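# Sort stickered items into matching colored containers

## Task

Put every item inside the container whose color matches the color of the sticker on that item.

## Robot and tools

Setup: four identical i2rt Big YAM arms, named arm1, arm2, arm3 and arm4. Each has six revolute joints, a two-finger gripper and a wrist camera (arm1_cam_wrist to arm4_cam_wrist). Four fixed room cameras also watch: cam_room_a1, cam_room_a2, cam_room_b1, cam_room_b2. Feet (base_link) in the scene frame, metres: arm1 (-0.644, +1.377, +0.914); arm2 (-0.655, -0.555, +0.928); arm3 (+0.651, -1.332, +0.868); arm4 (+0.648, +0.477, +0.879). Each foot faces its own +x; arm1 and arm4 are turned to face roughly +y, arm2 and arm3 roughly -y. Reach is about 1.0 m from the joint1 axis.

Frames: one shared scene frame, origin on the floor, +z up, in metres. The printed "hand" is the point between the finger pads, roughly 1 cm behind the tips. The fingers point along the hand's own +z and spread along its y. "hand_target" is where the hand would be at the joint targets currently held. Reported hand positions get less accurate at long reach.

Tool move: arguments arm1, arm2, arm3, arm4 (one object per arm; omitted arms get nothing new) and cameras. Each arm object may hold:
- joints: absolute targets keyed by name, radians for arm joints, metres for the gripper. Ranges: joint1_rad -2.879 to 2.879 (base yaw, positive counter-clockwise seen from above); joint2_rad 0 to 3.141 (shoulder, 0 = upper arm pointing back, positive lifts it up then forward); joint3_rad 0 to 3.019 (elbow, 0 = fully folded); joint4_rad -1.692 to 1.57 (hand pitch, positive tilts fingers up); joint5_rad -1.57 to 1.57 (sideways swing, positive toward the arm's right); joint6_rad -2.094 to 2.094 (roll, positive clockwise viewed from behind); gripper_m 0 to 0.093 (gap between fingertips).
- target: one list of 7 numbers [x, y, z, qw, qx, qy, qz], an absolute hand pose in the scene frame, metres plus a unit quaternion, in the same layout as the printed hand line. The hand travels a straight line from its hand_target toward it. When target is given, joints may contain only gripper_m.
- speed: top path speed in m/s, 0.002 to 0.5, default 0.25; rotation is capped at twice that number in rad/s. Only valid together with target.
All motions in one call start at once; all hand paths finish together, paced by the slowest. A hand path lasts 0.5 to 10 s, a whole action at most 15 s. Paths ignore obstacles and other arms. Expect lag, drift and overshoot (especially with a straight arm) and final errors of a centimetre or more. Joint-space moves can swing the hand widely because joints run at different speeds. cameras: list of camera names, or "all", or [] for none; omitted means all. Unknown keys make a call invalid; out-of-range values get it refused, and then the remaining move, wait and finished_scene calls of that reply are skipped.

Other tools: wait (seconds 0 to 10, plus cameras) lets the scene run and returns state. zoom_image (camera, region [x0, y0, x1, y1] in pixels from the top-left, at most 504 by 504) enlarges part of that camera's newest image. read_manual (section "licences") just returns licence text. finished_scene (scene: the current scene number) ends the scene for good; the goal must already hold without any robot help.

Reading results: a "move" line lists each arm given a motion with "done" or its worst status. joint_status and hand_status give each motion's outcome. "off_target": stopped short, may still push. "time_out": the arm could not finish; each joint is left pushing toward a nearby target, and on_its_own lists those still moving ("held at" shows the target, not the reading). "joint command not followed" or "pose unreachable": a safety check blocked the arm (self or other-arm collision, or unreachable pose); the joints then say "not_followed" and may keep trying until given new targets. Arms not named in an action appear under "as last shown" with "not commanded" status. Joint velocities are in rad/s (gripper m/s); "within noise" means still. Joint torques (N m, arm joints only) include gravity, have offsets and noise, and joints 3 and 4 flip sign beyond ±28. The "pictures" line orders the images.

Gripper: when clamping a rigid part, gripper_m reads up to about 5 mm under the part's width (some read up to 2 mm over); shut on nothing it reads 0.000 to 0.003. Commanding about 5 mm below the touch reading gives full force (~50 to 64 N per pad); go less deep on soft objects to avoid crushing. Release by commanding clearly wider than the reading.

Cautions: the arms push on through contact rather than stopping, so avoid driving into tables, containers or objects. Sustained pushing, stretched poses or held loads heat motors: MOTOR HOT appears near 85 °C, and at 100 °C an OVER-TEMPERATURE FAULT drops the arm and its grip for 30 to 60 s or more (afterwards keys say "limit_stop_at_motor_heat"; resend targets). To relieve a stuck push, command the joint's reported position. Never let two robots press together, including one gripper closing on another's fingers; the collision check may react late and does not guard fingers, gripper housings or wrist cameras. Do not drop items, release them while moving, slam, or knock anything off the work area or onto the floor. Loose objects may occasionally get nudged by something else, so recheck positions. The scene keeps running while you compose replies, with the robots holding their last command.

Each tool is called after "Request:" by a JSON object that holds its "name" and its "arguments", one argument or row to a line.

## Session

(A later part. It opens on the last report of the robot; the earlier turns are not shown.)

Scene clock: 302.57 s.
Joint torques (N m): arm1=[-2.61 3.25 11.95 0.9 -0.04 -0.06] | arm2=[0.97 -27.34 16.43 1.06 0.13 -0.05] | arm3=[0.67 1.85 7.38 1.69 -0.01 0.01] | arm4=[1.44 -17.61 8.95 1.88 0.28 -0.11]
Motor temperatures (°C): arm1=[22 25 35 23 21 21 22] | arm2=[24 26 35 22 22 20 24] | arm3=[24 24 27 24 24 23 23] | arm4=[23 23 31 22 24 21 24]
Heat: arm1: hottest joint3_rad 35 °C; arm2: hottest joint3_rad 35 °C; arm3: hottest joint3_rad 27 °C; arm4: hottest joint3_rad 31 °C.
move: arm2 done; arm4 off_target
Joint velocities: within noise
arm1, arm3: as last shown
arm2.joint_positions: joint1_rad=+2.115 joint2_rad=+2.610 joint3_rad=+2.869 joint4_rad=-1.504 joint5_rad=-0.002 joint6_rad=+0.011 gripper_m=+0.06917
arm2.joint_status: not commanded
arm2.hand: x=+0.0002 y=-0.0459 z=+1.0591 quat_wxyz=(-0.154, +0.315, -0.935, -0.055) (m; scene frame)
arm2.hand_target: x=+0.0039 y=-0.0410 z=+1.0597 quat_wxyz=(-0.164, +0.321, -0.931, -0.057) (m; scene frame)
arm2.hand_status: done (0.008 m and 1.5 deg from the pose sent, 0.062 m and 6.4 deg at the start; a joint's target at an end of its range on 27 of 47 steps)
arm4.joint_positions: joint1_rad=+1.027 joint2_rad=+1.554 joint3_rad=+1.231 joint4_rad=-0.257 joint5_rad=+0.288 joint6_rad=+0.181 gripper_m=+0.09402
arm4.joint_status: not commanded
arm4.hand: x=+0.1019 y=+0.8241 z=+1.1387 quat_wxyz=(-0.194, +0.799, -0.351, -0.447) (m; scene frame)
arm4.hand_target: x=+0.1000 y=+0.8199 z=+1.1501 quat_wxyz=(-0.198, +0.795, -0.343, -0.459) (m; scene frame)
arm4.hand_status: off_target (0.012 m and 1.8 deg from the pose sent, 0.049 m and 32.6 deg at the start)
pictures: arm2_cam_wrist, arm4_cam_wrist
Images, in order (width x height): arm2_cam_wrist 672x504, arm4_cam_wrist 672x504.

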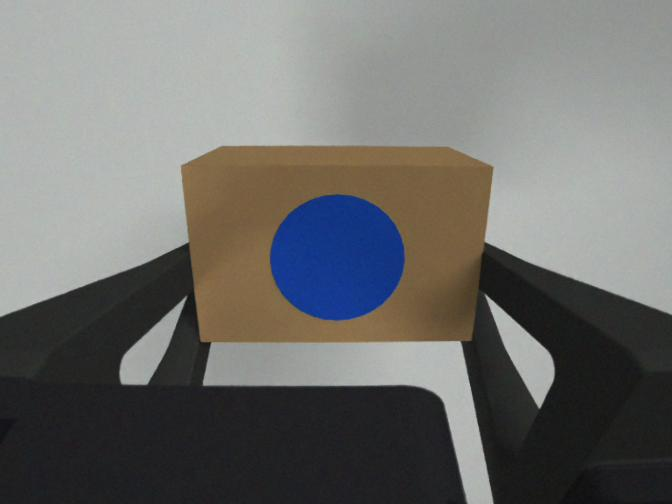

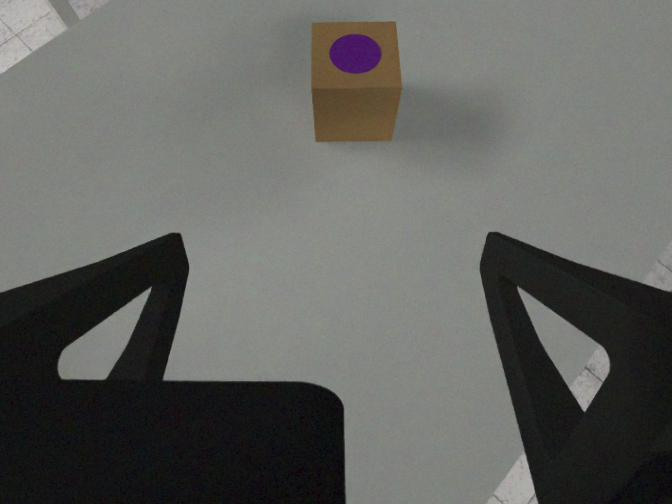

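Request:
{"name": "move", "arguments": {
  "arm2": {"target":[0.005,-0.04,1.035,0.1437,-0.3219,0.9346,0.0495],"speed":0.08},
  "arm4": {"target":[0.036,0.907,1.15,0.1024,-0.8872,0.3821,0.2379],"speed":0.2},
  "cameras": ["arm2_cam_wrist","arm4_cam_wrist"]
}}

Scene clock: 315.47 s.
Joint torques (N m): arm1=[-2.55 2.9 12.21 0.79 -0.08 -0.07] | arm2=[0.91 -26.4 16.34 1.14 0.14 -0.04] | arm3=[0.56 1.85 7.41 1.7 0 0.01] | arm4=[0.26 -21.3 13.16 0.29 0.04 0.16]
Motor temperatures (°C): arm1=[22 25 35 23 21 21 22] | arm2=[24 27 38 22 22 20 24] | arm3=[24 24 27 24 24 23 23] | arm4=[23 23 32 22 24 21 24]
Heat: arm1: hottest joint3_rad 35 °C; arm2: hottest joint3_rad 38 °C; arm3: hottest joint3_rad 27 °C; arm4: hottest joint3_rad 32 °C.
move: arm2 off_target; arm4 off_target
Joint velocities: within noise
arm1, arm3: as last shown
arm2.joint_positions: joint1_rad=+2.115 joint2_rad=+2.630 joint3_rad=+2.869 joint4_rad=-1.504 joint5_rad=-0.002 joint6_rad=+0.011 gripper_m=+0.06917
arm2.joint_status: not commanded
arm2.hand: x=+0.0001 y=-0.0460 z=+1.0434 quat_wxyz=(-0.145, +0.315, -0.936, -0.052) (m; scene frame)
arm2.hand_target: x=+0.0040 y=-0.0409 z=+1.0348 quat_wxyz=(-0.151, +0.321, -0.933, -0.052) (m; scene frame)
arm2.hand_status: off_target (0.011 m and 0.8 deg from the pose sent, 0.025 m and 1.5 deg at the start)
arm4.joint_positions: joint1_rad=+0.937 joint2_rad=+1.987 joint3_rad=+2.070 joint4_rad=-1.153 joint5_rad=+0.123 joint6_rad=+0.184 gripper_m=+0.09402
arm4.joint_status: not commanded
arm4.hand: x=+0.0448 y=+0.8974 z=+1.1466 quat_wxyz=(-0.104, +0.892, -0.374, -0.232) (m; scene frame)
arm4.hand_target: x=+0.0367 y=+0.9066 z=+1.1499 quat_wxyz=(-0.103, +0.887, -0.382, -0.239) (m; scene frame)
arm4.hand_status: off_target (0.013 m and 1.3 deg from the pose sent, 0.106 m and 28.3 deg at the start)
pictures: arm2_cam_wrist, arm4_cam_wrist
Images, in order (width x height): arm2_cam_wrist 672x504, arm4_cam_wrist 672x504.

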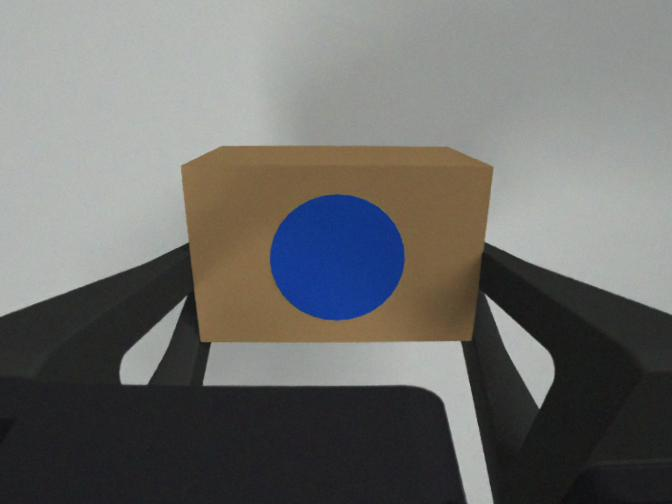

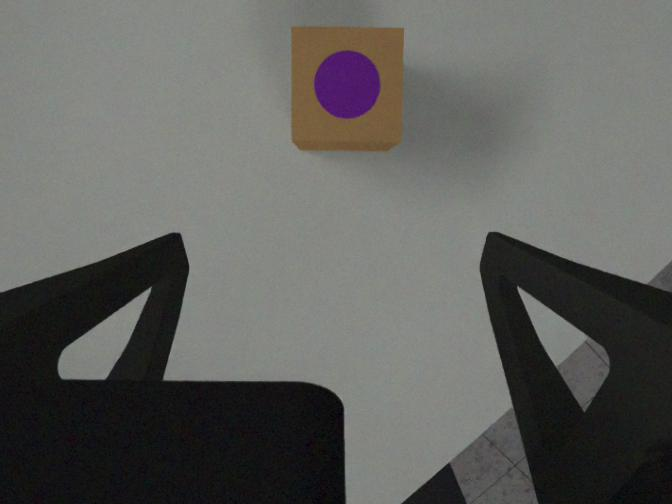

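Request:
{"name": "move", "arguments": {
  "arm2": {"target":[0.005,-0.04,1.022,0.1437,-0.3219,0.9346,0.0495],"speed":0.08},
  "arm4": {"target":[-0.007,0.958,1.024,0.1024,-0.8872,0.3821,0.2379],"speed":0.15},
  "cameras": ["arm2_cam_wrist","arm4_cam_wrist"]
}}

Scene clock: 323.50 s.
Joint torques (N m): arm1=[-2.73 2.67 11.95 0.83 -0.05 -0.06] | arm2=[0.85 -26.93 12.86 2.06 0.13 -0.05] | arm3=[0.62 1.79 7.36 1.72 0 0.02] | arm4=[0.85 -24 12.97 1.21 0.02 -0.03]
Motor temperatures (°C): arm1=[22 25 35 23 21 21 22] | arm2=[24 28 39 22 22 20 24] | arm3=[24 24 27 24 24 23 23] | arm4=[23 23 34 22 24 21 24]
Heat: arm1: hottest joint3_rad 35 °C; arm2: hottest joint3_rad 39 °C; arm3: hottest joint3_rad 27 °C; arm4: hottest joint3_rad 34 °C.
move: arm2 off_target; arm4 off_target
Joint velocities: within noise
arm1, arm3: as last shown
arm1.joint_positions: joint1_rad=-2.255 joint2_rad=+0.596 joint3_rad=+1.079 joint4_rad=-1.560 joint5_rad=-0.012 joint6_rad=-0.003 gripper_m=+0.09296
arm2.joint_positions: joint1_rad=+2.115 joint2_rad=+2.630 joint3_rad=+2.869 joint4_rad=-1.501 joint5_rad=-0.002 joint6_rad=+0.011 gripper_m=+0.06917
arm2.joint_status: not commanded
arm2.hand: x=+0.0008 y=-0.0455 z=+1.0437 quat_wxyz=(-0.146, +0.315, -0.936, -0.053) (m; scene frame)
arm2.hand_target: x=+0.0041 y=-0.0409 z=+1.0221 quat_wxyz=(-0.145, +0.322, -0.934, -0.050) (m; scene frame)
arm2.hand_status: off_target (0.023 m and 0.9 deg from the pose sent, 0.023 m and 0.8 deg at the start)
arm4.joint_positions: joint1_rad=+0.911 joint2_rad=+2.211 joint3_rad=+2.110 joint4_rad=-0.995 joint5_rad=+0.110 joint6_rad=+0.184 gripper_m=+0.09402
arm4.joint_status: not commanded
arm4.hand: x=+0.0052 y=+0.9443 z=+1.0180 quat_wxyz=(-0.099, +0.891, -0.385, -0.220) (m; scene frame)
arm4.hand_target: x=-0.0058 y=+0.9574 z=+1.0240 quat_wxyz=(-0.103, +0.887, -0.382, -0.238) (m; scene frame)
arm4.hand_status: off_target (0.019 m and 2.1 deg from the pose sent, 0.146 m and 1.3 deg at the start)
pictures: arm2_cam_wrist, arm4_cam_wrist
Images, in order (width x height): arm2_cam_wrist 672x504, arm4_cam_wrist 672x504.

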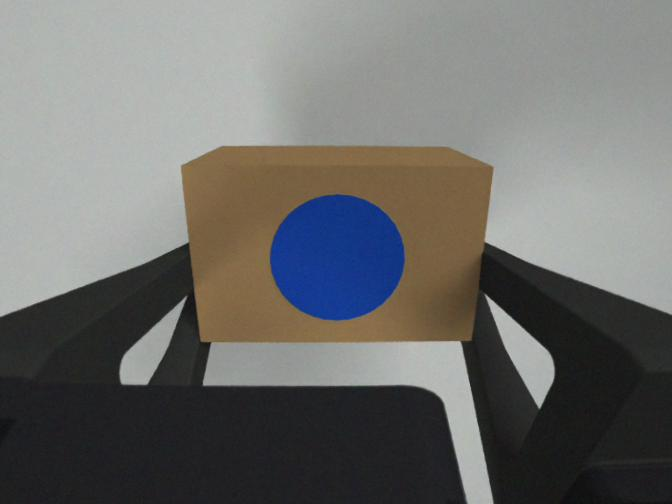

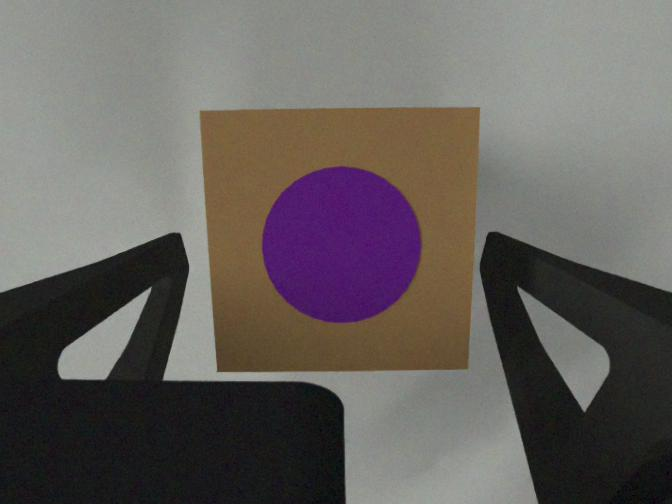

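Request:
{"name": "move", "arguments": {
  "arm2": {"target":[0.005,-0.04,1.0,0.1437,-0.3219,0.9346,0.0495],"speed":0.08},
  "arm4": {"joints":{"gripper_m":0.045}},
  "cameras": ["arm2_cam_wrist","arm4_cam_wrist"]
}}

Scene clock: 330.27 s.
Joint torques (N m): arm1=[-3.14 3.19 11.96 0.9 -0.05 -0.06] | arm2=[0.67 -29.22 9.06 2.18 0.07 -0.04] | arm3=[0.5 1.79 7.38 1.73 -0.01 0.02] | arm4=[0.44 -24.59 12.88 1.26 0.06 -0.07]
Motor temperatures (°C): arm1=[22 25 35 23 21 21 22] | arm2=[24 29 38 22 22 20 24] | arm3=[24 24 27 24 24 23 23] | arm4=[23 25 36 22 24 21 24]
Heat: arm1: hottest joint3_rad 35 °C; arm2: hottest joint3_rad 38 °C; arm3: hottest joint3_rad 27 °C; arm4: hottest joint3_rad 36 °C.
move: arm2 off_target; arm4 off_target
Joint velocities: within noise
arm1: as last shown
arm2.joint_positions: joint1_rad=+2.116 joint2_rad=+2.620 joint3_rad=+2.791 joint4_rad=-1.417 joint5_rad=+0.000 joint6_rad=+0.011 gripper_m=+0.06917
arm2.joint_status: not commanded
arm2.hand: x=+0.0064 y=-0.0401 z=+1.0233 quat_wxyz=(-0.154, +0.315, -0.935, -0.055) (m; scene frame)
arm2.hand_target: x=+0.0046 y=-0.0403 z=+1.0002 quat_wxyz=(-0.143, +0.322, -0.935, -0.049) (m; scene frame)
arm2.hand_status: off_target (0.023 m and 1.5 deg from the pose sent, 0.044 m and 0.9 deg at the start)
arm3.joint_positions: joint1_rad=-1.459 joint2_rad=+0.607 joint3_rad=+1.497 joint4_rad=-0.999 joint5_rad=+0.000 joint6_rad=-0.007 gripper_m=+0.09402
arm3.joint_status: not commanded
arm3.hand: x=+0.4153 y=-1.3198 z=+1.5393 quat_wxyz=(+0.000, -0.745, +0.005, +0.667) (m; scene frame)
arm3.hand_target: x=+0.4204 y=-1.3174 z=+1.5423 quat_wxyz=(+0.001, -0.742, +0.012, +0.670) (m; scene frame)
arm3.hand_status: not commanded
arm4.joint_positions: joint1_rad=+0.911 joint2_rad=+2.211 joint3_rad=+2.110 joint4_rad=-0.995 joint5_rad=+0.110 joint6_rad=+0.184 gripper_m=+0.05320
arm4.joint_status: gripper_m off_target (ended at +0.05322, target +0.04500)
arm4.hand: x=+0.0052 y=+0.9443 z=+1.0180 quat_wxyz=(-0.099, +0.891, -0.385, -0.220) (m; scene frame)
arm4.hand_target: x=-0.0058 y=+0.9574 z=+1.0240 quat_wxyz=(-0.103, +0.887, -0.382, -0.238) (m; scene frame)
arm4.hand_status: not commanded
pictures: arm2_cam_wrist, arm4_cam_wrist
Images, in order (width x height): arm2_cam_wrist 672x504, arm4_cam_wrist 672x504.

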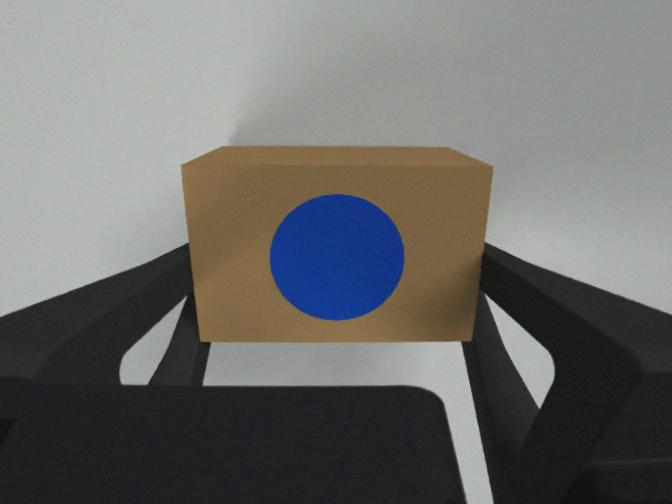

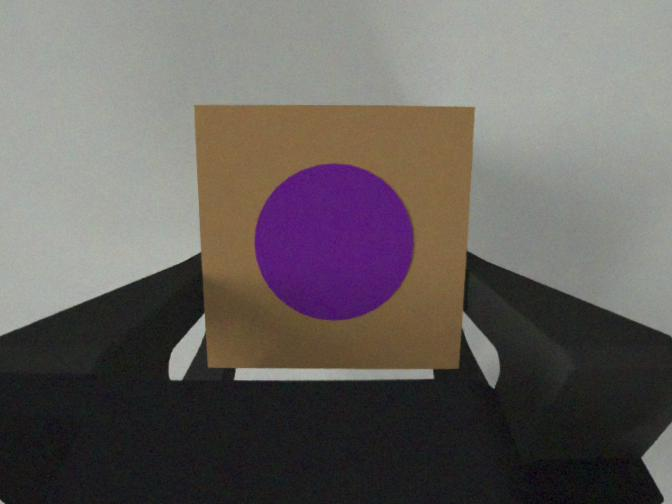

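Request:
{"name": "move", "arguments": {
  "arm2": {"joints":{"gripper_m":0.093}},
  "arm4": {"target":[0.13,0.83,1.13,0.1024,-0.8872,0.3821,0.2379],"speed":0.25},
  "cameras": ["arm2_cam_wrist","arm4_cam_wrist"]
}}

Request:
{"name": "move", "arguments": {
  "arm2": {"target":[-0.22,-0.215,1.10,0.1437,-0.3219,0.9346,0.0495],"speed":0.25},
  "arm4": {"joints":{"joint2_rad":0.6,"joint3_rad":1.1,"joint4_rad":-1.57,"joint5_rad":0,"joint6_rad":0}},
  "cameras": []
}}

Request:
{"name": "move", "arguments": {
  "arm2": {"joints":{"joint2_rad":0.6,"joint3_rad":0.95,"joint4_rad":-1.615}},
  "arm4": {"joints":{"joint1_rad":-1.086}},
  "cameras": []
}}

Request:
{"name": "move", "arguments": {
  "arm4": {"target":[1.06,0.727,0.90,0.233,-0.259,0.935,0.0647],"speed":0.3},
  "cameras": ["arm4_cam_wrist","cam_room_a2","cam_room_b1"]
}}

Scene clock: 346.27 s.
Joint torques (N m): arm1=[-2.84 3.31 12.08 0.92 -0.09 0] | arm2=[0.79 -29.1 10.39 1.95 0.06 -0.06] | arm3=[0.38 1.79 7.38 1.7 0 0.02] | arm4=[1.14 -17.96 9.07 0.43 0.26 0.17]
Motor temperatures (°C): arm1=[22 25 35 23 21 21 22] | arm2=[24 30 35 22 22 20 24] | arm3=[24 24 27 24 24 23 23] | arm4=[23 27 39 22 24 21 25]
Heat: arm1: hottest joint3_rad 35 °C; arm2: hottest joint3_rad 35 °C; arm3: hottest joint3_rad 27 °C; arm4: hottest joint3_rad 39 °C.
move: arm2 done; arm4 done
Joint velocities: within noise
arm1, arm3: as last shown
arm2.joint_positions: joint1_rad=+2.116 joint2_rad=+2.620 joint3_rad=+2.776 joint4_rad=-1.414 joint5_rad=+0.000 joint6_rad=+0.011 gripper_m=+0.09292
arm2.joint_status: all done
arm2.hand: x=+0.0050 y=-0.0412 z=+1.0169 quat_wxyz=(-0.148, +0.316, -0.936, -0.053) (m; scene frame)
arm2.hand_target: x=+0.0046 y=-0.0403 z=+1.0004 quat_wxyz=(-0.143, +0.322, -0.935, -0.049) (m; scene frame)
arm2.hand_status: not commanded
arm4.joint_positions: joint1_rad=+0.951 joint2_rad=+1.666 joint3_rad=+1.575 joint4_rad=-0.957 joint5_rad=+0.128 joint6_rad=+0.204 gripper_m=+0.05320
arm4.joint_status: not commanded
arm4.hand: x=+0.1300 y=+0.8325 z=+1.1349 quat_wxyz=(-0.104, +0.887, -0.377, -0.244) (m; scene frame)
arm4.hand_target: x=+0.1300 y=+0.8299 z=+1.1301 quat_wxyz=(-0.102, +0.887, -0.382, -0.238) (m; scene frame)
arm4.hand_status: done (0.006 m and 1.0 deg from the pose sent, 0.203 m and 2.1 deg at the start)
pictures: arm2_cam_wrist, arm4_cam_wrist
Images, in order (width x height): arm2_cam_wrist 672x504, arm4_cam_wrist 672x504.

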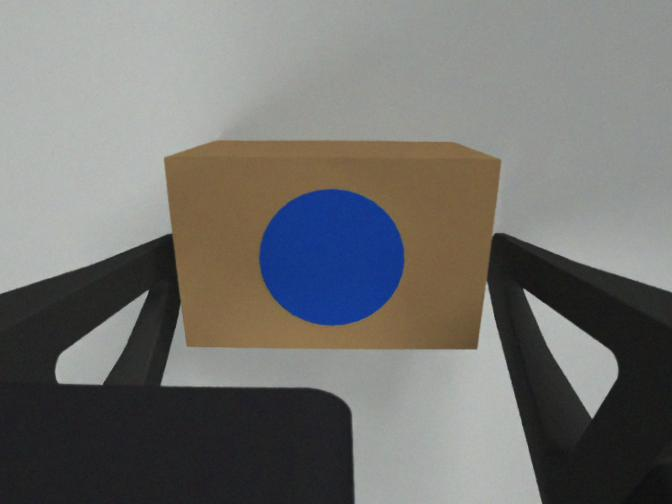

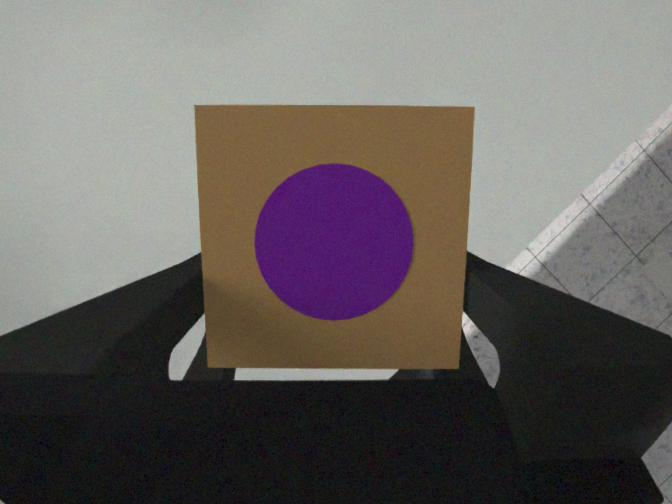

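Scene clock: 348.07 s.
Joint torques (N m): arm1=[-3.19 3.43 12.07 0.81 -0.09 -0.06] | arm2=[0.85 -16.62 10.15 1.89 -0.02 0.03] | arm3=[0.5 1.85 7.36 1.69 0 0.02] | arm4=[1.08 0.79 8.17 0.57 -0.04 -0.09]
Motor temperatures (°C): arm1=[22 25 35 23 21 21 22] | arm2=[24 30 35 22 22 20 24] | arm3=[24 24 27 24 24 23 23] | arm4=[23 27 39 22 24 21 25]
Heat: arm1: hottest joint3_rad 35 °C; arm2: hottest joint3_rad 35 °C; arm3: hottest joint3_rad 27 °C; arm4: hottest joint3_rad 39 °C.
move: arm2 done; arm4 done
Joint velocities: within noise
arm1, arm3: as last shown
arm2.joint_positions: joint1_rad=+2.118 joint2_rad=+1.620 joint3_rad=+1.377 joint4_rad=-1.016 joint5_rad=+0.002 joint6_rad=+0.007 gripper_m=+0.09292
arm2.joint_status: not commanded
arm2.hand: x=-0.2183 y=-0.2149 z=+1.1094 quat_wxyz=(-0.148, +0.318, -0.935, -0.051) (m; scene frame)
arm2.hand_target: x=-0.2201 y=-0.2151 z=+1.1000 quat_wxyz=(-0.144, +0.322, -0.935, -0.049) (m; scene frame)
arm2.hand_status: done (0.010 m and 0.7 deg from the pose sent, 0.296 m and 1.0 deg at the start)
arm4.joint_positions: joint1_rad=+0.951 joint2_rad=+0.600 joint3_rad=+1.101 joint4_rad=-1.563 joint5_rad=+0.003 joint6_rad=+0.014 gripper_m=+0.05320
arm4.joint_status: all done
arm4.hand: x=+0.4789 y=+0.5877 z=+1.2488 quat_wxyz=(-0.068, +0.927, -0.276, -0.244) (m; scene frame)
arm4.hand_target: x=+0.4796 y=+0.5855 z=+1.2474 quat_wxyz=(-0.066, +0.931, -0.268, -0.240) (m; scene frame)
arm4.hand_status: not commanded
pictures: none
No camera images: "cameras" was empty.

Scene clock: 350.07 s.
Joint torques (N m): arm1=[-2.43 3.43 11.95 0.8 -0.02 -0.05] | arm2=[0.85 -0.62 9.73 1.01 -0.02 0.03] | arm3=[0.44 1.85 7.38 1.68 -0.01 0.01] | arm4=[0.26 0.5 8.17 0.5 0.03 -0.07]
Motor temperatures (°C): arm1=[22 25 35 23 21 21 22] | arm2=[24 30 34 22 22 20 24] | arm3=[24 24 27 24 24 23 23] | arm4=[23 26 38 22 24 21 25]
Heat: arm1: hottest joint3_rad 35 °C; arm2: hottest joint3_rad 34 °C; arm3: hottest joint3_rad 27 °C; arm4: hottest joint3_rad 38 °C.
move: arm2 done; arm4 done
Joint velocities: within noise
arm1.joint_positions: joint1_rad=-2.255 joint2_rad=+0.596 joint3_rad=+1.079 joint4_rad=-1.560 joint5_rad=-0.012 joint6_rad=-0.003 gripper_m=+0.09296
arm1.joint_status: not commanded
arm1.hand: x=-0.4729 y=+1.2615 z=+1.2714 quat_wxyz=(-0.227, -0.291, -0.927, +0.070) (m; scene frame)
arm1.hand_target: x=-0.4742 y=+1.2601 z=+1.2790 quat_wxyz=(-0.230, -0.292, -0.926, +0.072) (m; scene frame)
arm1.hand_status: not commanded
arm2.joint_positions: joint1_rad=+2.118 joint2_rad=+0.602 joint3_rad=+0.966 joint4_rad=-1.605 joint5_rad=+0.002 joint6_rad=+0.007 gripper_m=+0.09292
arm2.joint_status: all done
arm2.hand: x=-0.5096 y=-0.4431 z=+1.2331 quat_wxyz=(-0.157, +0.318, -0.934, -0.054) (m; scene frame)
arm2.hand_target: x=-0.5132 y=-0.4454 z=+1.2257 quat_wxyz=(-0.146, +0.322, -0.934, -0.050) (m; scene frame)
arm2.hand_status: not commanded
arm3: as last shown
arm4.joint_positions: joint1_rad=-1.082 joint2_rad=+0.600 joint3_rad=+1.101 joint4_rad=-1.563 joint5_rad=+0.001 joint6_rad=+0.012 gripper_m=+0.05320
arm4.joint_status: all done
arm4.hand: x=+0.8231 y=+0.5832 z=+1.2472 quat_wxyz=(-0.240, +0.255, -0.934, -0.068) (m; scene frame)
arm4.hand_target: x=+0.8220 y=+0.5817 z=+1.2458 quat_wxyz=(-0.236, +0.259, -0.934, -0.065) (m; scene frame)
arm4.hand_status: not commanded
pictures: none
No camera images: "cameras" was empty.

Scene clock: 352.40 s.
Joint torques (N m): arm1=[-2.61 3.02 11.84 0.62 -0.01 -0.04] | arm2=[0.91 -0.73 9.68 0.99 -0.02 0.02] | arm3=[0.44 1.85 7.38 1.72 0 0.01] | arm4=[0.79 -13.33 9.22 1.16 0.12 -0.01]
Motor temperatures (°C): arm1=[22 25 35 23 21 21 22] | arm2=[24 29 34 22 22 20 24] | arm3=[24 24 27 24 24 23 23] | arm4=[23 26 38 22 24 21 25]
Heat: arm1: hottest joint3_rad 35 °C; arm2: hottest joint3_rad 34 °C; arm3: hottest joint3_rad 27 °C; arm4: hottest joint3_rad 38 °C.
move: arm4 off_target
Joint velocities: within noise
arm1, arm2, arm3: as last shown
arm4.joint_positions: joint1_rad=-1.082 joint2_rad=+1.577 joint3_rad=+0.757 joint4_rad=-0.315 joint5_rad=+0.001 joint6_rad=+0.012 gripper_m=+0.05320
arm4.joint_status: not commanded
arm4.hand: x=+1.0384 y=+0.7137 z=+0.8829 quat_wxyz=(-0.205, +0.257, -0.943, -0.058) (m; scene frame)
arm4.hand_target: x=+1.0589 y=+0.7264 z=+0.9008 quat_wxyz=(-0.233, +0.259, -0.935, -0.065) (m; scene frame)
arm4.hand_status: off_target (0.031 m and 3.4 deg from the pose sent, 0.444 m and 0.9 deg at the start)
pictures: arm4_cam_wrist, cam_room_a2, cam_room_b1
Images, in order (width x height): arm4_cam_wrist 672x504, cam_room_a2 672x504, cam_room_b1 672x504.

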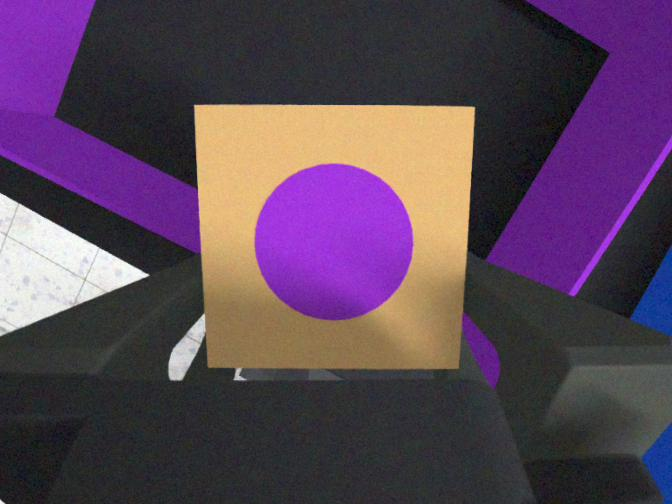

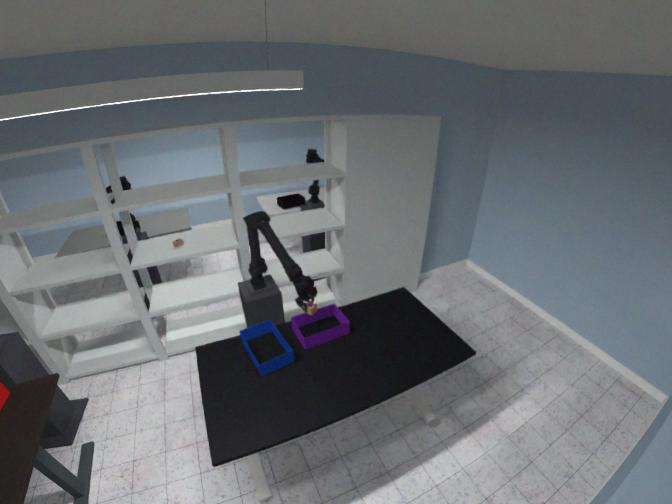

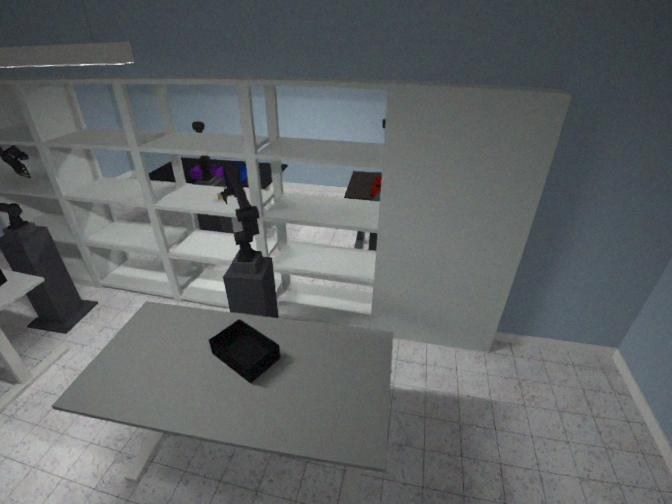

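Request:
{"name": "move", "arguments": {
  "arm4": {"target":[1.112,0.76,0.785,0.233,-0.259,0.935,0.0647],"speed":0.15},
  "cameras": ["arm4_cam_wrist"]
}}

Scene clock: 356.73 s.
Joint torques (N m): arm1=[-3.02 3.08 12.08 0.95 -0.07 -0.06] | arm2=[0.97 -0.67 9.72 1.01 -0.02 0.02] | arm3=[0.56 1.79 7.32 1.72 0 0.01] | arm4=[0.85 -15.85 7.19 1.29 0.12 0.03]
Motor temperatures (°C): arm1=[22 25 35 23 21 21 22] | arm2=[24 29 34 22 22 20 24] | arm3=[24 24 27 24 24 23 23] | arm4=[23 26 37 22 24 21 26]
Heat: arm1: hottest joint3_rad 35 °C; arm2: hottest joint3_rad 34 °C; arm3: hottest joint3_rad 27 °C; arm4: hottest joint3_rad 37 °C.
move: arm4 off_target
Joint velocities: within noise
arm1, arm2, arm3: as last shown
arm4.joint_positions: joint1_rad=-1.082 joint2_rad=+1.952 joint3_rad=+0.902 joint4_rad=-0.062 joint5_rad=+0.001 joint6_rad=+0.012 gripper_m=+0.05320
arm4.joint_status: not commanded
arm4.hand: x=+1.0961 y=+0.7486 z=+0.7809 quat_wxyz=(-0.216, +0.257, -0.940, -0.061) (m; scene frame)
arm4.hand_target: x=+1.1114 y=+0.7597 z=+0.7856 quat_wxyz=(-0.233, +0.259, -0.935, -0.065) (m; scene frame)
arm4.hand_status: off_target (0.020 m and 2.1 deg from the pose sent, 0.131 m and 3.4 deg at the start)
pictures: arm4_cam_wrist
Images, in order (width x height): arm4_cam_wrist 672x504.

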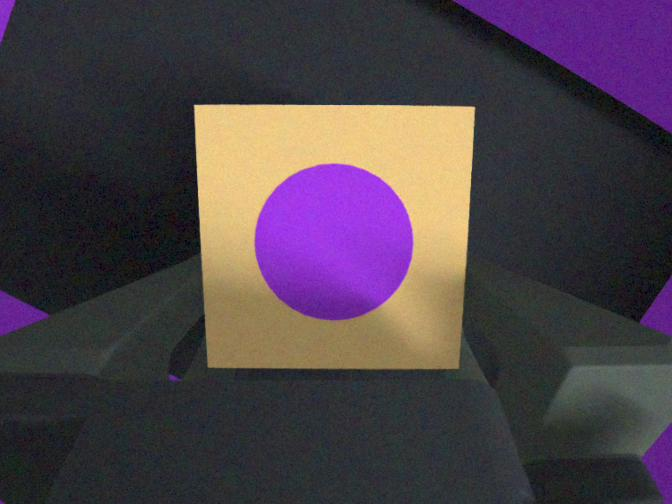

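Request:
{"name": "move", "arguments": {
  "arm4": {"target":[1.112,0.76,0.742,0.233,-0.259,0.935,0.0647],"speed":0.08},
  "cameras": ["arm4_cam_wrist"]
}}

Scene clock: 360.10 s.
Joint torques (N m): arm1=[-2.55 3.02 12.04 0.79 -0.05 -0.07] | arm2=[1.03 -0.73 9.68 1.01 -0.01 0.02] | arm3=[0.56 1.85 7.42 1.7 0 0.01] | arm4=[0.38 -15.62 6.17 1.21 0.12 -0.02]
Motor temperatures (°C): arm1=[21 25 35 23 21 21 22] | arm2=[24 29 34 22 22 20 24] | arm3=[24 24 27 24 24 23 23] | arm4=[23 26 37 22 24 21 26]
Heat: arm1: hottest joint3_rad 35 °C; arm2: hottest joint3_rad 34 °C; arm3: hottest joint3_rad 27 °C; arm4: hottest joint3_rad 37 °C.
move: arm4 off_target
Joint velocities: within noise
arm1, arm2, arm3: as last shown
arm4.joint_positions: joint1_rad=-1.082 joint2_rad=+2.051 joint3_rad=+0.915 joint4_rad=+0.039 joint5_rad=+0.002 joint6_rad=+0.012 gripper_m=+0.05320
arm4.joint_status: not commanded
arm4.hand: x=+1.1010 y=+0.7514 z=+0.7458 quat_wxyz=(-0.224, +0.256, -0.938, -0.062) (m; scene frame)
arm4.hand_target: x=+1.1115 y=+0.7597 z=+0.7423 quat_wxyz=(-0.233, +0.259, -0.935, -0.065) (m; scene frame)
arm4.hand_status: off_target (0.014 m and 1.2 deg from the pose sent, 0.044 m and 2.1 deg at the start)
pictures: arm4_cam_wrist
Images, in order (width x height): arm4_cam_wrist 672x504.

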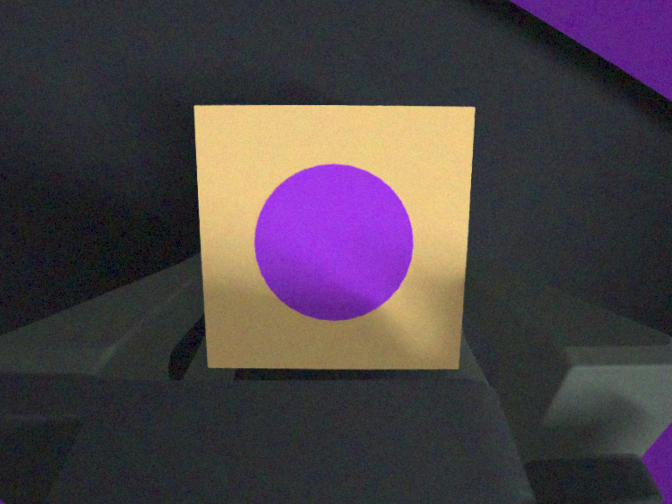

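Request:
{"name": "move", "arguments": {
  "arm4": {"target":[1.112,0.76,0.722,0.233,-0.259,0.935,0.0647],"speed":0.08},
  "cameras": []
}}

Request:
{"name": "move", "arguments": {
  "arm4": {"joints":{"gripper_m":0.093}},
  "cameras": ["arm4_cam_wrist"]
}}

Scene clock: 364.37 s.
Joint torques (N m): arm1=[-2.67 2.67 12.04 0.83 -0.03 -0.05] | arm2=[0.79 -0.73 9.7 1.01 -0.02 0.02] | arm3=[0.5 1.79 7.38 1.69 0.01 0] | arm4=[0.85 -13.51 5.52 1.14 0.11 0]
Motor temperatures (°C): arm1=[21 25 35 23 21 21 22] | arm2=[24 28 34 22 22 20 24] | arm3=[24 24 27 24 24 23 23] | arm4=[23 25 36 22 24 21 26]
Heat: arm1: hottest joint3_rad 35 °C; arm2: hottest joint3_rad 34 °C; arm3: hottest joint3_rad 27 °C; arm4: hottest joint3_rad 36 °C.
move: arm4 off_target
Joint velocities: within noise
arm1, arm2, arm3: as last shown
arm4.joint_positions: joint1_rad=-1.082 joint2_rad=+2.076 joint3_rad=+0.933 joint4_rad=+0.090 joint5_rad=+0.003 joint6_rad=+0.012 gripper_m=+0.05320
arm4.joint_status: not commanded
arm4.hand: x=+1.1136 y=+0.7589 z=+0.7439 quat_wxyz=(-0.244, +0.255, -0.933, -0.068) (m; scene frame)
arm4.hand_target: x=+1.1110 y=+0.7594 z=+0.7228 quat_wxyz=(-0.233, +0.259, -0.935, -0.065) (m; scene frame)
arm4.hand_status: off_target (0.022 m and 1.4 deg from the pose sent, 0.028 m and 1.2 deg at the start)
pictures: none
No camera images: "cameras" was empty.

Scene clock: 364.93 s.
Joint torques (N m): arm1=[-2.78 2.78 12.01 0.77 -0.04 -0.05] | arm2=[0.85 -0.73 9.68 0.99 -0.02 0.02] | arm3=[0.5 1.9 7.38 1.69 0 0.02] | arm4=[0.62 -15.21 5.15 0.96 0.1 0.01]
Motor temperatures (°C): arm1=[21 25 35 23 21 21 22] | arm2=[24 28 34 22 22 20 24] | arm3=[24 24 27 24 24 23 23] | arm4=[23 25 36 22 24 21 26]
Heat: arm1: hottest joint3_rad 35 °C; arm2: hottest joint3_rad 34 °C; arm3: hottest joint3_rad 27 °C; arm4: hottest joint3_rad 36 °C.
move: arm4 done
Joint velocities: within noise
arm1, arm2: as last shown
arm3.joint_positions: joint1_rad=-1.459 joint2_rad=+0.607 joint3_rad=+1.497 joint4_rad=-0.999 joint5_rad=+0.000 joint6_rad=-0.007 gripper_m=+0.09402
arm3.joint_status: not commanded
arm3.hand: x=+0.4153 y=-1.3198 z=+1.5393 quat_wxyz=(+0.000, -0.745, +0.005, +0.667) (m; scene frame)
arm3.hand_target: x=+0.4204 y=-1.3174 z=+1.5423 quat_wxyz=(+0.001, -0.742, +0.012, +0.670) (m; scene frame)
arm3.hand_status: not commanded
arm4.joint_positions: joint1_rad=-1.078 joint2_rad=+2.091 joint3_rad=+0.937 joint4_rad=+0.094 joint5_rad=+0.002 joint6_rad=+0.010 gripper_m=+0.09291
arm4.joint_status: all done
arm4.hand: x=+1.1113 y=+0.7599 z=+0.7373 quat_wxyz=(-0.240, +0.258, -0.933, -0.068) (m; scene frame)
arm4.hand_target: x=+1.1110 y=+0.7594 z=+0.7227 quat_wxyz=(-0.233, +0.259, -0.935, -0.065) (m; scene frame)
arm4.hand_status: not commanded
pictures: arm4_cam_wrist
Images, in order (width x height): arm4_cam_wrist 672x504.

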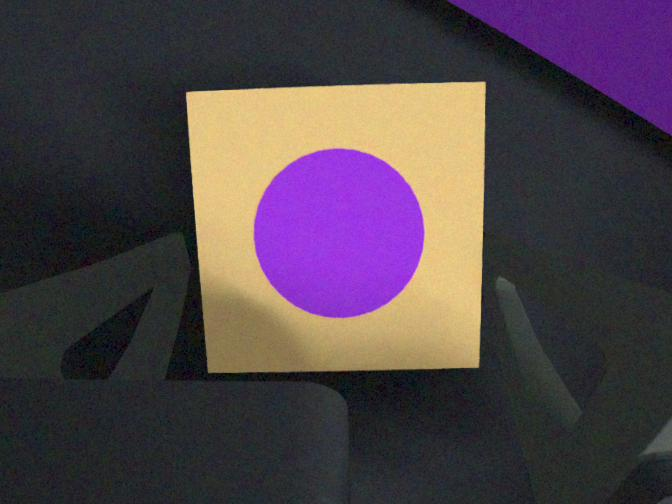

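Request:
{"name": "move", "arguments": {
  "arm4": {"target":[1.03,0.71,0.90,0.233,-0.259,0.935,0.0647],"speed":0.2},
  "cameras": ["arm4_cam_wrist"]
}}

Request:
{"name": "move", "arguments": {
  "arm4": {"joints":{"joint2_rad":0.6,"joint3_rad":1.1,"joint4_rad":-1.55,"joint5_rad":0,"joint6_rad":0}},
  "cameras": []
}}

Request:
{"name": "move", "arguments": {
  "arm4": {"joints":{"joint1_rad":2.19}},
  "cameras": []
}}

Request:
{"name": "move", "arguments": {
  "arm4": {"target":[0.047,-0.010,1.136,-0.0828,-0.9153,-0.3089,0.2454],"speed":0.3},
  "cameras": ["arm4_cam_wrist"]
}}

Scene clock: 376.33 s.
Joint torques (N m): arm1=[-2.43 2.9 12.05 1.01 -0.02 -0.07] | arm2=[0.91 -0.67 9.66 0.99 -0.02 0.02] | arm3=[0.5 1.85 7.36 1.69 0.01 0.01] | arm4=[0.91 -11.05 6.27 0.44 0.08 0.05]
Motor temperatures (°C): arm1=[21 25 35 23 21 21 22] | arm2=[24 28 34 22 22 20 24] | arm3=[24 24 27 24 24 23 23] | arm4=[23 25 34 22 24 21 25]
Heat: arm1: hottest joint3_rad 35 °C; arm2: hottest joint3_rad 34 °C; arm3: hottest joint3_rad 27 °C; arm4: hottest joint3_rad 34 °C.
move: arm4 done
Joint velocities: within noise
arm1, arm2, arm3: as last shown
arm4.joint_positions: joint1_rad=-1.079 joint2_rad=+1.496 joint3_rad=+0.710 joint4_rad=-0.269 joint5_rad=+0.004 joint6_rad=+0.011 gripper_m=+0.09292
arm4.joint_status: not commanded
arm4.hand: x=+1.0346 y=+0.7122 z=+0.9053 quat_wxyz=(-0.243, +0.257, -0.933, -0.067) (m; scene frame)
arm4.hand_target: x=+1.0299 y=+0.7099 z=+0.8999 quat_wxyz=(-0.233, +0.259, -0.935, -0.065) (m; scene frame)
arm4.hand_status: done (0.007 m and 1.2 deg from the pose sent, 0.189 m and 0.9 deg at the start)
pictures: arm4_cam_wrist
Images, in order (width x height): arm4_cam_wrist 672x504.

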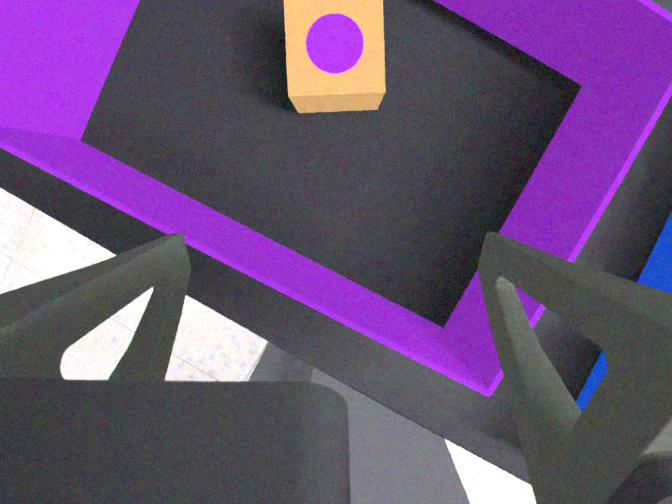

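Scene clock: 377.97 s.
Joint torques (N m): arm1=[-2.67 3.31 12.01 0.95 -0.02 -0.11] | arm2=[0.97 -0.67 9.69 0.98 -0.01 0.01] | arm3=[0.26 1.67 7.39 1.69 -0.01 0.02] | arm4=[0.67 0.5 8.27 0.42 -0.01 -0.04]
Motor temperatures (°C): arm1=[21 25 35 23 21 21 22] | arm2=[24 28 34 22 22 20 24] | arm3=[24 24 27 24 24 23 23] | arm4=[23 25 34 22 24 21 25]
Heat: arm1: hottest joint3_rad 35 °C; arm2: hottest joint3_rad 34 °C; arm3: hottest joint3_rad 27 °C; arm4: hottest joint3_rad 34 °C.
move: arm4 done
Joint velocities: within noise
arm1, arm2, arm3: as last shown
arm4.joint_positions: joint1_rad=-1.079 joint2_rad=+0.602 joint3_rad=+1.101 joint4_rad=-1.539 joint5_rad=+0.003 joint6_rad=+0.011 gripper_m=+0.09292
arm4.joint_status: all done
arm4.hand: x=+0.8276 y=+0.5862 z=+1.2497 quat_wxyz=(-0.250, +0.256, -0.931, -0.070) (m; scene frame)
arm4.hand_target: x=+0.8248 y=+0.5853 z=+1.2482 quat_wxyz=(-0.245, +0.262, -0.931, -0.069) (m; scene frame)
arm4.hand_status: not commanded
pictures: none
No camera images: "cameras" was empty.

Scene clock: 380.40 s.
Joint torques (N m): arm1=[-2.73 3.19 12.1 0.92 -0.04 -0.04] | arm2=[0.91 -0.67 9.68 1.02 -0.02 0.02] | arm3=[0.38 1.73 7.38 1.68 -0.01 0.01] | arm4=[1.44 0.73 8.13 0.43 0.16 -0.03]
Motor temperatures (°C): arm1=[21 25 35 23 21 21 22] | arm2=[24 28 33 22 22 20 23] | arm3=[24 24 27 24 24 23 23] | arm4=[23 25 34 22 24 21 25]
Heat: arm1: hottest joint3_rad 35 °C; arm2: hottest joint3_rad 33 °C; arm3: hottest joint3_rad 27 °C; arm4: hottest joint3_rad 34 °C.
move: arm4 done
Joint velocities: within noise
arm1.joint_positions: joint1_rad=-2.255 joint2_rad=+0.596 joint3_rad=+1.079 joint4_rad=-1.560 joint5_rad=-0.012 joint6_rad=-0.003 gripper_m=+0.09296
arm1.joint_status: not commanded
arm1.hand: x=-0.4729 y=+1.2615 z=+1.2714 quat_wxyz=(-0.227, -0.291, -0.927, +0.070) (m; scene frame)
arm1.hand_target: x=-0.4742 y=+1.2601 z=+1.2790 quat_wxyz=(-0.230, -0.292, -0.926, +0.072) (m; scene frame)
arm1.hand_status: not commanded
arm2.joint_positions: joint1_rad=+2.118 joint2_rad=+0.602 joint3_rad=+0.966 joint4_rad=-1.605 joint5_rad=+0.002 joint6_rad=+0.007 gripper_m=+0.09292
arm2.joint_status: not commanded
arm2.hand: x=-0.5096 y=-0.4431 z=+1.2331 quat_wxyz=(-0.157, +0.318, -0.934, -0.054) (m; scene frame)
arm2.hand_target: x=-0.5132 y=-0.4454 z=+1.2257 quat_wxyz=(-0.146, +0.322, -0.934, -0.050) (m; scene frame)
arm2.hand_status: not commanded
arm3: as last shown
arm3.hand: x=+0.4153 y=-1.3197 z=+1.5393 quat_wxyz=(+0.000, -0.745, +0.006, +0.667) (m; scene frame)
arm3.hand_target: x=+0.4204 y=-1.3173 z=+1.5423 quat_wxyz=(+0.002, -0.742, +0.012, +0.670) (m; scene frame)
arm4.joint_positions: joint1_rad=+2.185 joint2_rad=+0.602 joint3_rad=+1.101 joint4_rad=-1.539 joint5_rad=-0.002 joint6_rad=+0.010 gripper_m=+0.09297
arm4.joint_status: all done
arm4.hand: x=+0.4867 y=+0.3494 z=+1.2521 quat_wxyz=(+0.089, +0.912, +0.313, -0.250) (m; scene frame)
arm4.hand_target: x=+0.4893 y=+0.3507 z=+1.2507 quat_wxyz=(+0.086, +0.911, +0.320, -0.246) (m; scene frame)
arm4.hand_status: not commanded
pictures: none
No camera images: "cameras" was empty.

Scene clock: 383.30 s.
Joint torques (N m): arm1=[-2.55 3.37 12 0.72 -0.06 -0.07] | arm2=[0.73 -0.73 9.69 0.99 -0.02 0.03] | arm3=[0.5 1.9 7.36 1.73 0 0.01] | arm4=[1.44 -23.36 13 0.51 0.2 0.17]
Motor temperatures (°C): arm1=[21 25 35 23 21 21 22] | arm2=[24 27 33 22 22 20 23] | arm3=[24 24 27 24 24 23 23] | arm4=[23 25 35 22 24 21 25]
Heat: arm1: hottest joint3_rad 35 °C; arm2: hottest joint3_rad 33 °C; arm3: hottest joint3_rad 27 °C; arm4: hottest joint3_rad 35 °C.
move: arm4 off_target
Joint velocities: within noise
arm1, arm2, arm3: as last shown
arm3.hand: x=+0.4153 y=-1.3198 z=+1.5393 quat_wxyz=(+0.000, -0.745, +0.005, +0.667) (m; scene frame)
arm3.hand_target: x=+0.4204 y=-1.3174 z=+1.5423 quat_wxyz=(+0.001, -0.742, +0.012, +0.670) (m; scene frame)
arm4.joint_positions: joint1_rad=+2.191 joint2_rad=+2.084 joint3_rad=+2.165 joint4_rad=-1.155 joint5_rad=+0.014 joint6_rad=+0.016 gripper_m=+0.09297
arm4.joint_status: not commanded
arm4.hand: x=+0.0508 y=+0.0016 z=+1.1254 quat_wxyz=(+0.078, +0.917, +0.312, -0.236) (m; scene frame)
arm4.hand_target: x=+0.0476 y=-0.0095 z=+1.1359 quat_wxyz=(+0.083, +0.915, +0.309, -0.246) (m; scene frame)
arm4.hand_status: off_target (0.016 m and 1.3 deg from the pose sent, 0.580 m and 1.1 deg at the start)
pictures: arm4_cam_wrist
Images, in order (width x height): arm4_cam_wrist 672x504.

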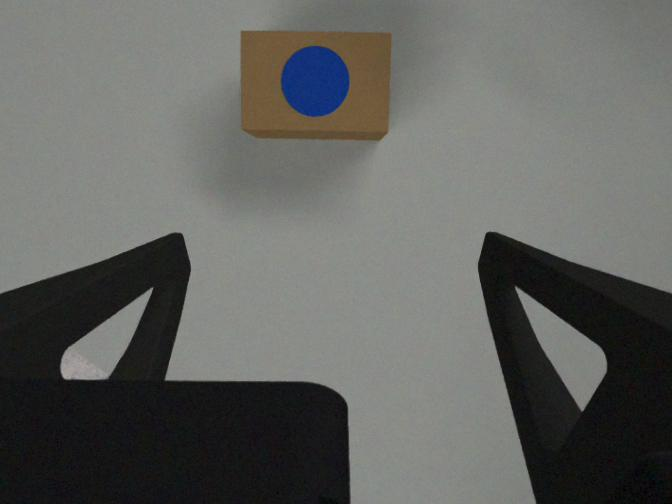

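Request:
{"name": "move", "arguments": {
  "arm4": {"target":[-0.003,-0.057,1.02,-0.0828,-0.9153,-0.3089,0.2454],"speed":0.15},
  "cameras": ["arm4_cam_wrist"]
}}

Request:
{"name": "move", "arguments": {
  "arm4": {"joints":{"gripper_m":0.06}},
  "cameras": ["arm4_cam_wrist"]
}}

Scene clock: 391.20 s.
Joint torques (N m): arm1=[-2.84 2.67 11.96 0.75 0 -0.04] | arm2=[0.79 -0.67 9.68 0.99 -0.01 0.01] | arm3=[0.56 1.79 7.39 1.72 -0.01 0] | arm4=[1.08 -25.52 12.94 1.05 0.2 0.11]
Motor temperatures (°C): arm1=[21 24 35 23 21 21 22] | arm2=[24 27 33 22 22 20 23] | arm3=[24 24 27 24 24 23 23] | arm4=[23 26 35 22 24 21 25]
Heat: arm1: hottest joint3_rad 35 °C; arm2: hottest joint3_rad 33 °C; arm3: hottest joint3_rad 27 °C; arm4: hottest joint3_rad 35 °C.
move: arm4 off_target
Joint velocities: within noise
arm1, arm2, arm3: as last shown
arm4.joint_positions: joint1_rad=+2.201 joint2_rad=+2.320 joint3_rad=+2.303 joint4_rad=-1.058 joint5_rad=+0.017 joint6_rad=+0.025 gripper_m=+0.09297
arm4.joint_status: not commanded
arm4.hand: x=+0.0057 y=-0.0443 z=+1.0221 quat_wxyz=(+0.078, +0.917, +0.313, -0.235) (m; scene frame)
arm4.hand_target: x=-0.0022 y=-0.0562 z=+1.0198 quat_wxyz=(+0.083, +0.915, +0.309, -0.246) (m; scene frame)
arm4.hand_status: off_target (0.016 m and 1.4 deg from the pose sent, 0.132 m and 1.2 deg at the start)
pictures: arm4_cam_wrist
Images, in order (width x height): arm4_cam_wrist 672x504.

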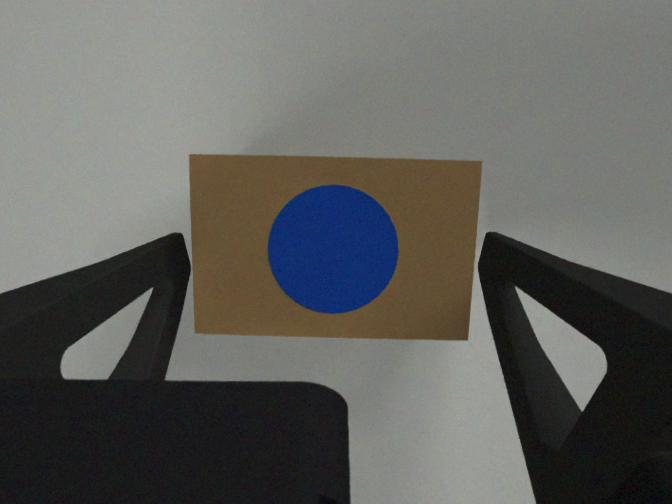

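Scene clock: 391.73 s.
Joint torques (N m): arm1=[-2.78 3.08 12.01 0.92 -0.04 -0.07] | arm2=[0.79 -0.67 9.66 1.01 -0.03 0.01] | arm3=[0.5 1.9 7.35 1.7 0 0.02] | arm4=[1.67 -25.11 12.85 1.01 0.19 0.13]
Motor temperatures (°C): arm1=[21 24 35 23 21 21 22] | arm2=[24 27 33 22 22 20 23] | arm3=[24 24 27 24 24 23 23] | arm4=[23 26 36 22 24 21 25]
Heat: arm1: hottest joint3_rad 35 °C; arm2: hottest joint3_rad 33 °C; arm3: hottest joint3_rad 27 °C; arm4: hottest joint3_rad 36 °C.
move: arm4 off_target
Joint velocities: within noise
arm1, arm2, arm3: as last shown
arm4.joint_positions: joint1_rad=+2.201 joint2_rad=+2.320 joint3_rad=+2.303 joint4_rad=-1.058 joint5_rad=+0.017 joint6_rad=+0.025 gripper_m=+0.06913
arm4.joint_status: gripper_m off_target (ended at +0.06917, target +0.06000)
arm4.hand: x=+0.0057 y=-0.0444 z=+1.0221 quat_wxyz=(+0.078, +0.917, +0.313, -0.235) (m; scene frame)
arm4.hand_target: x=-0.0022 y=-0.0563 z=+1.0198 quat_wxyz=(+0.083, +0.915, +0.309, -0.246) (m; scene frame)
arm4.hand_status: not commanded
pictures: arm4_cam_wrist
Images, in order (width x height): arm4_cam_wrist 672x504.

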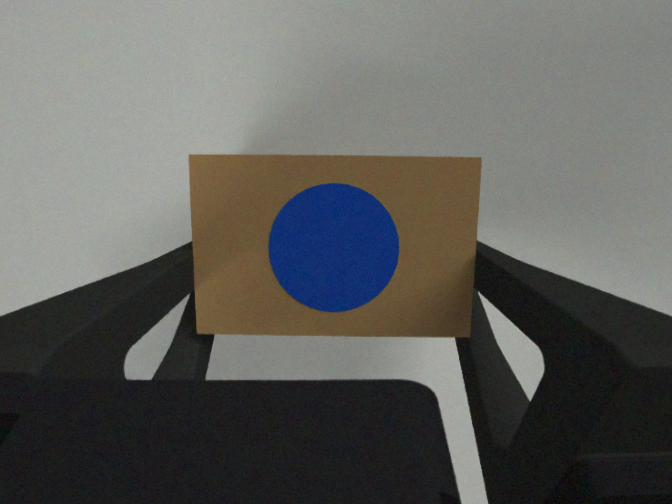

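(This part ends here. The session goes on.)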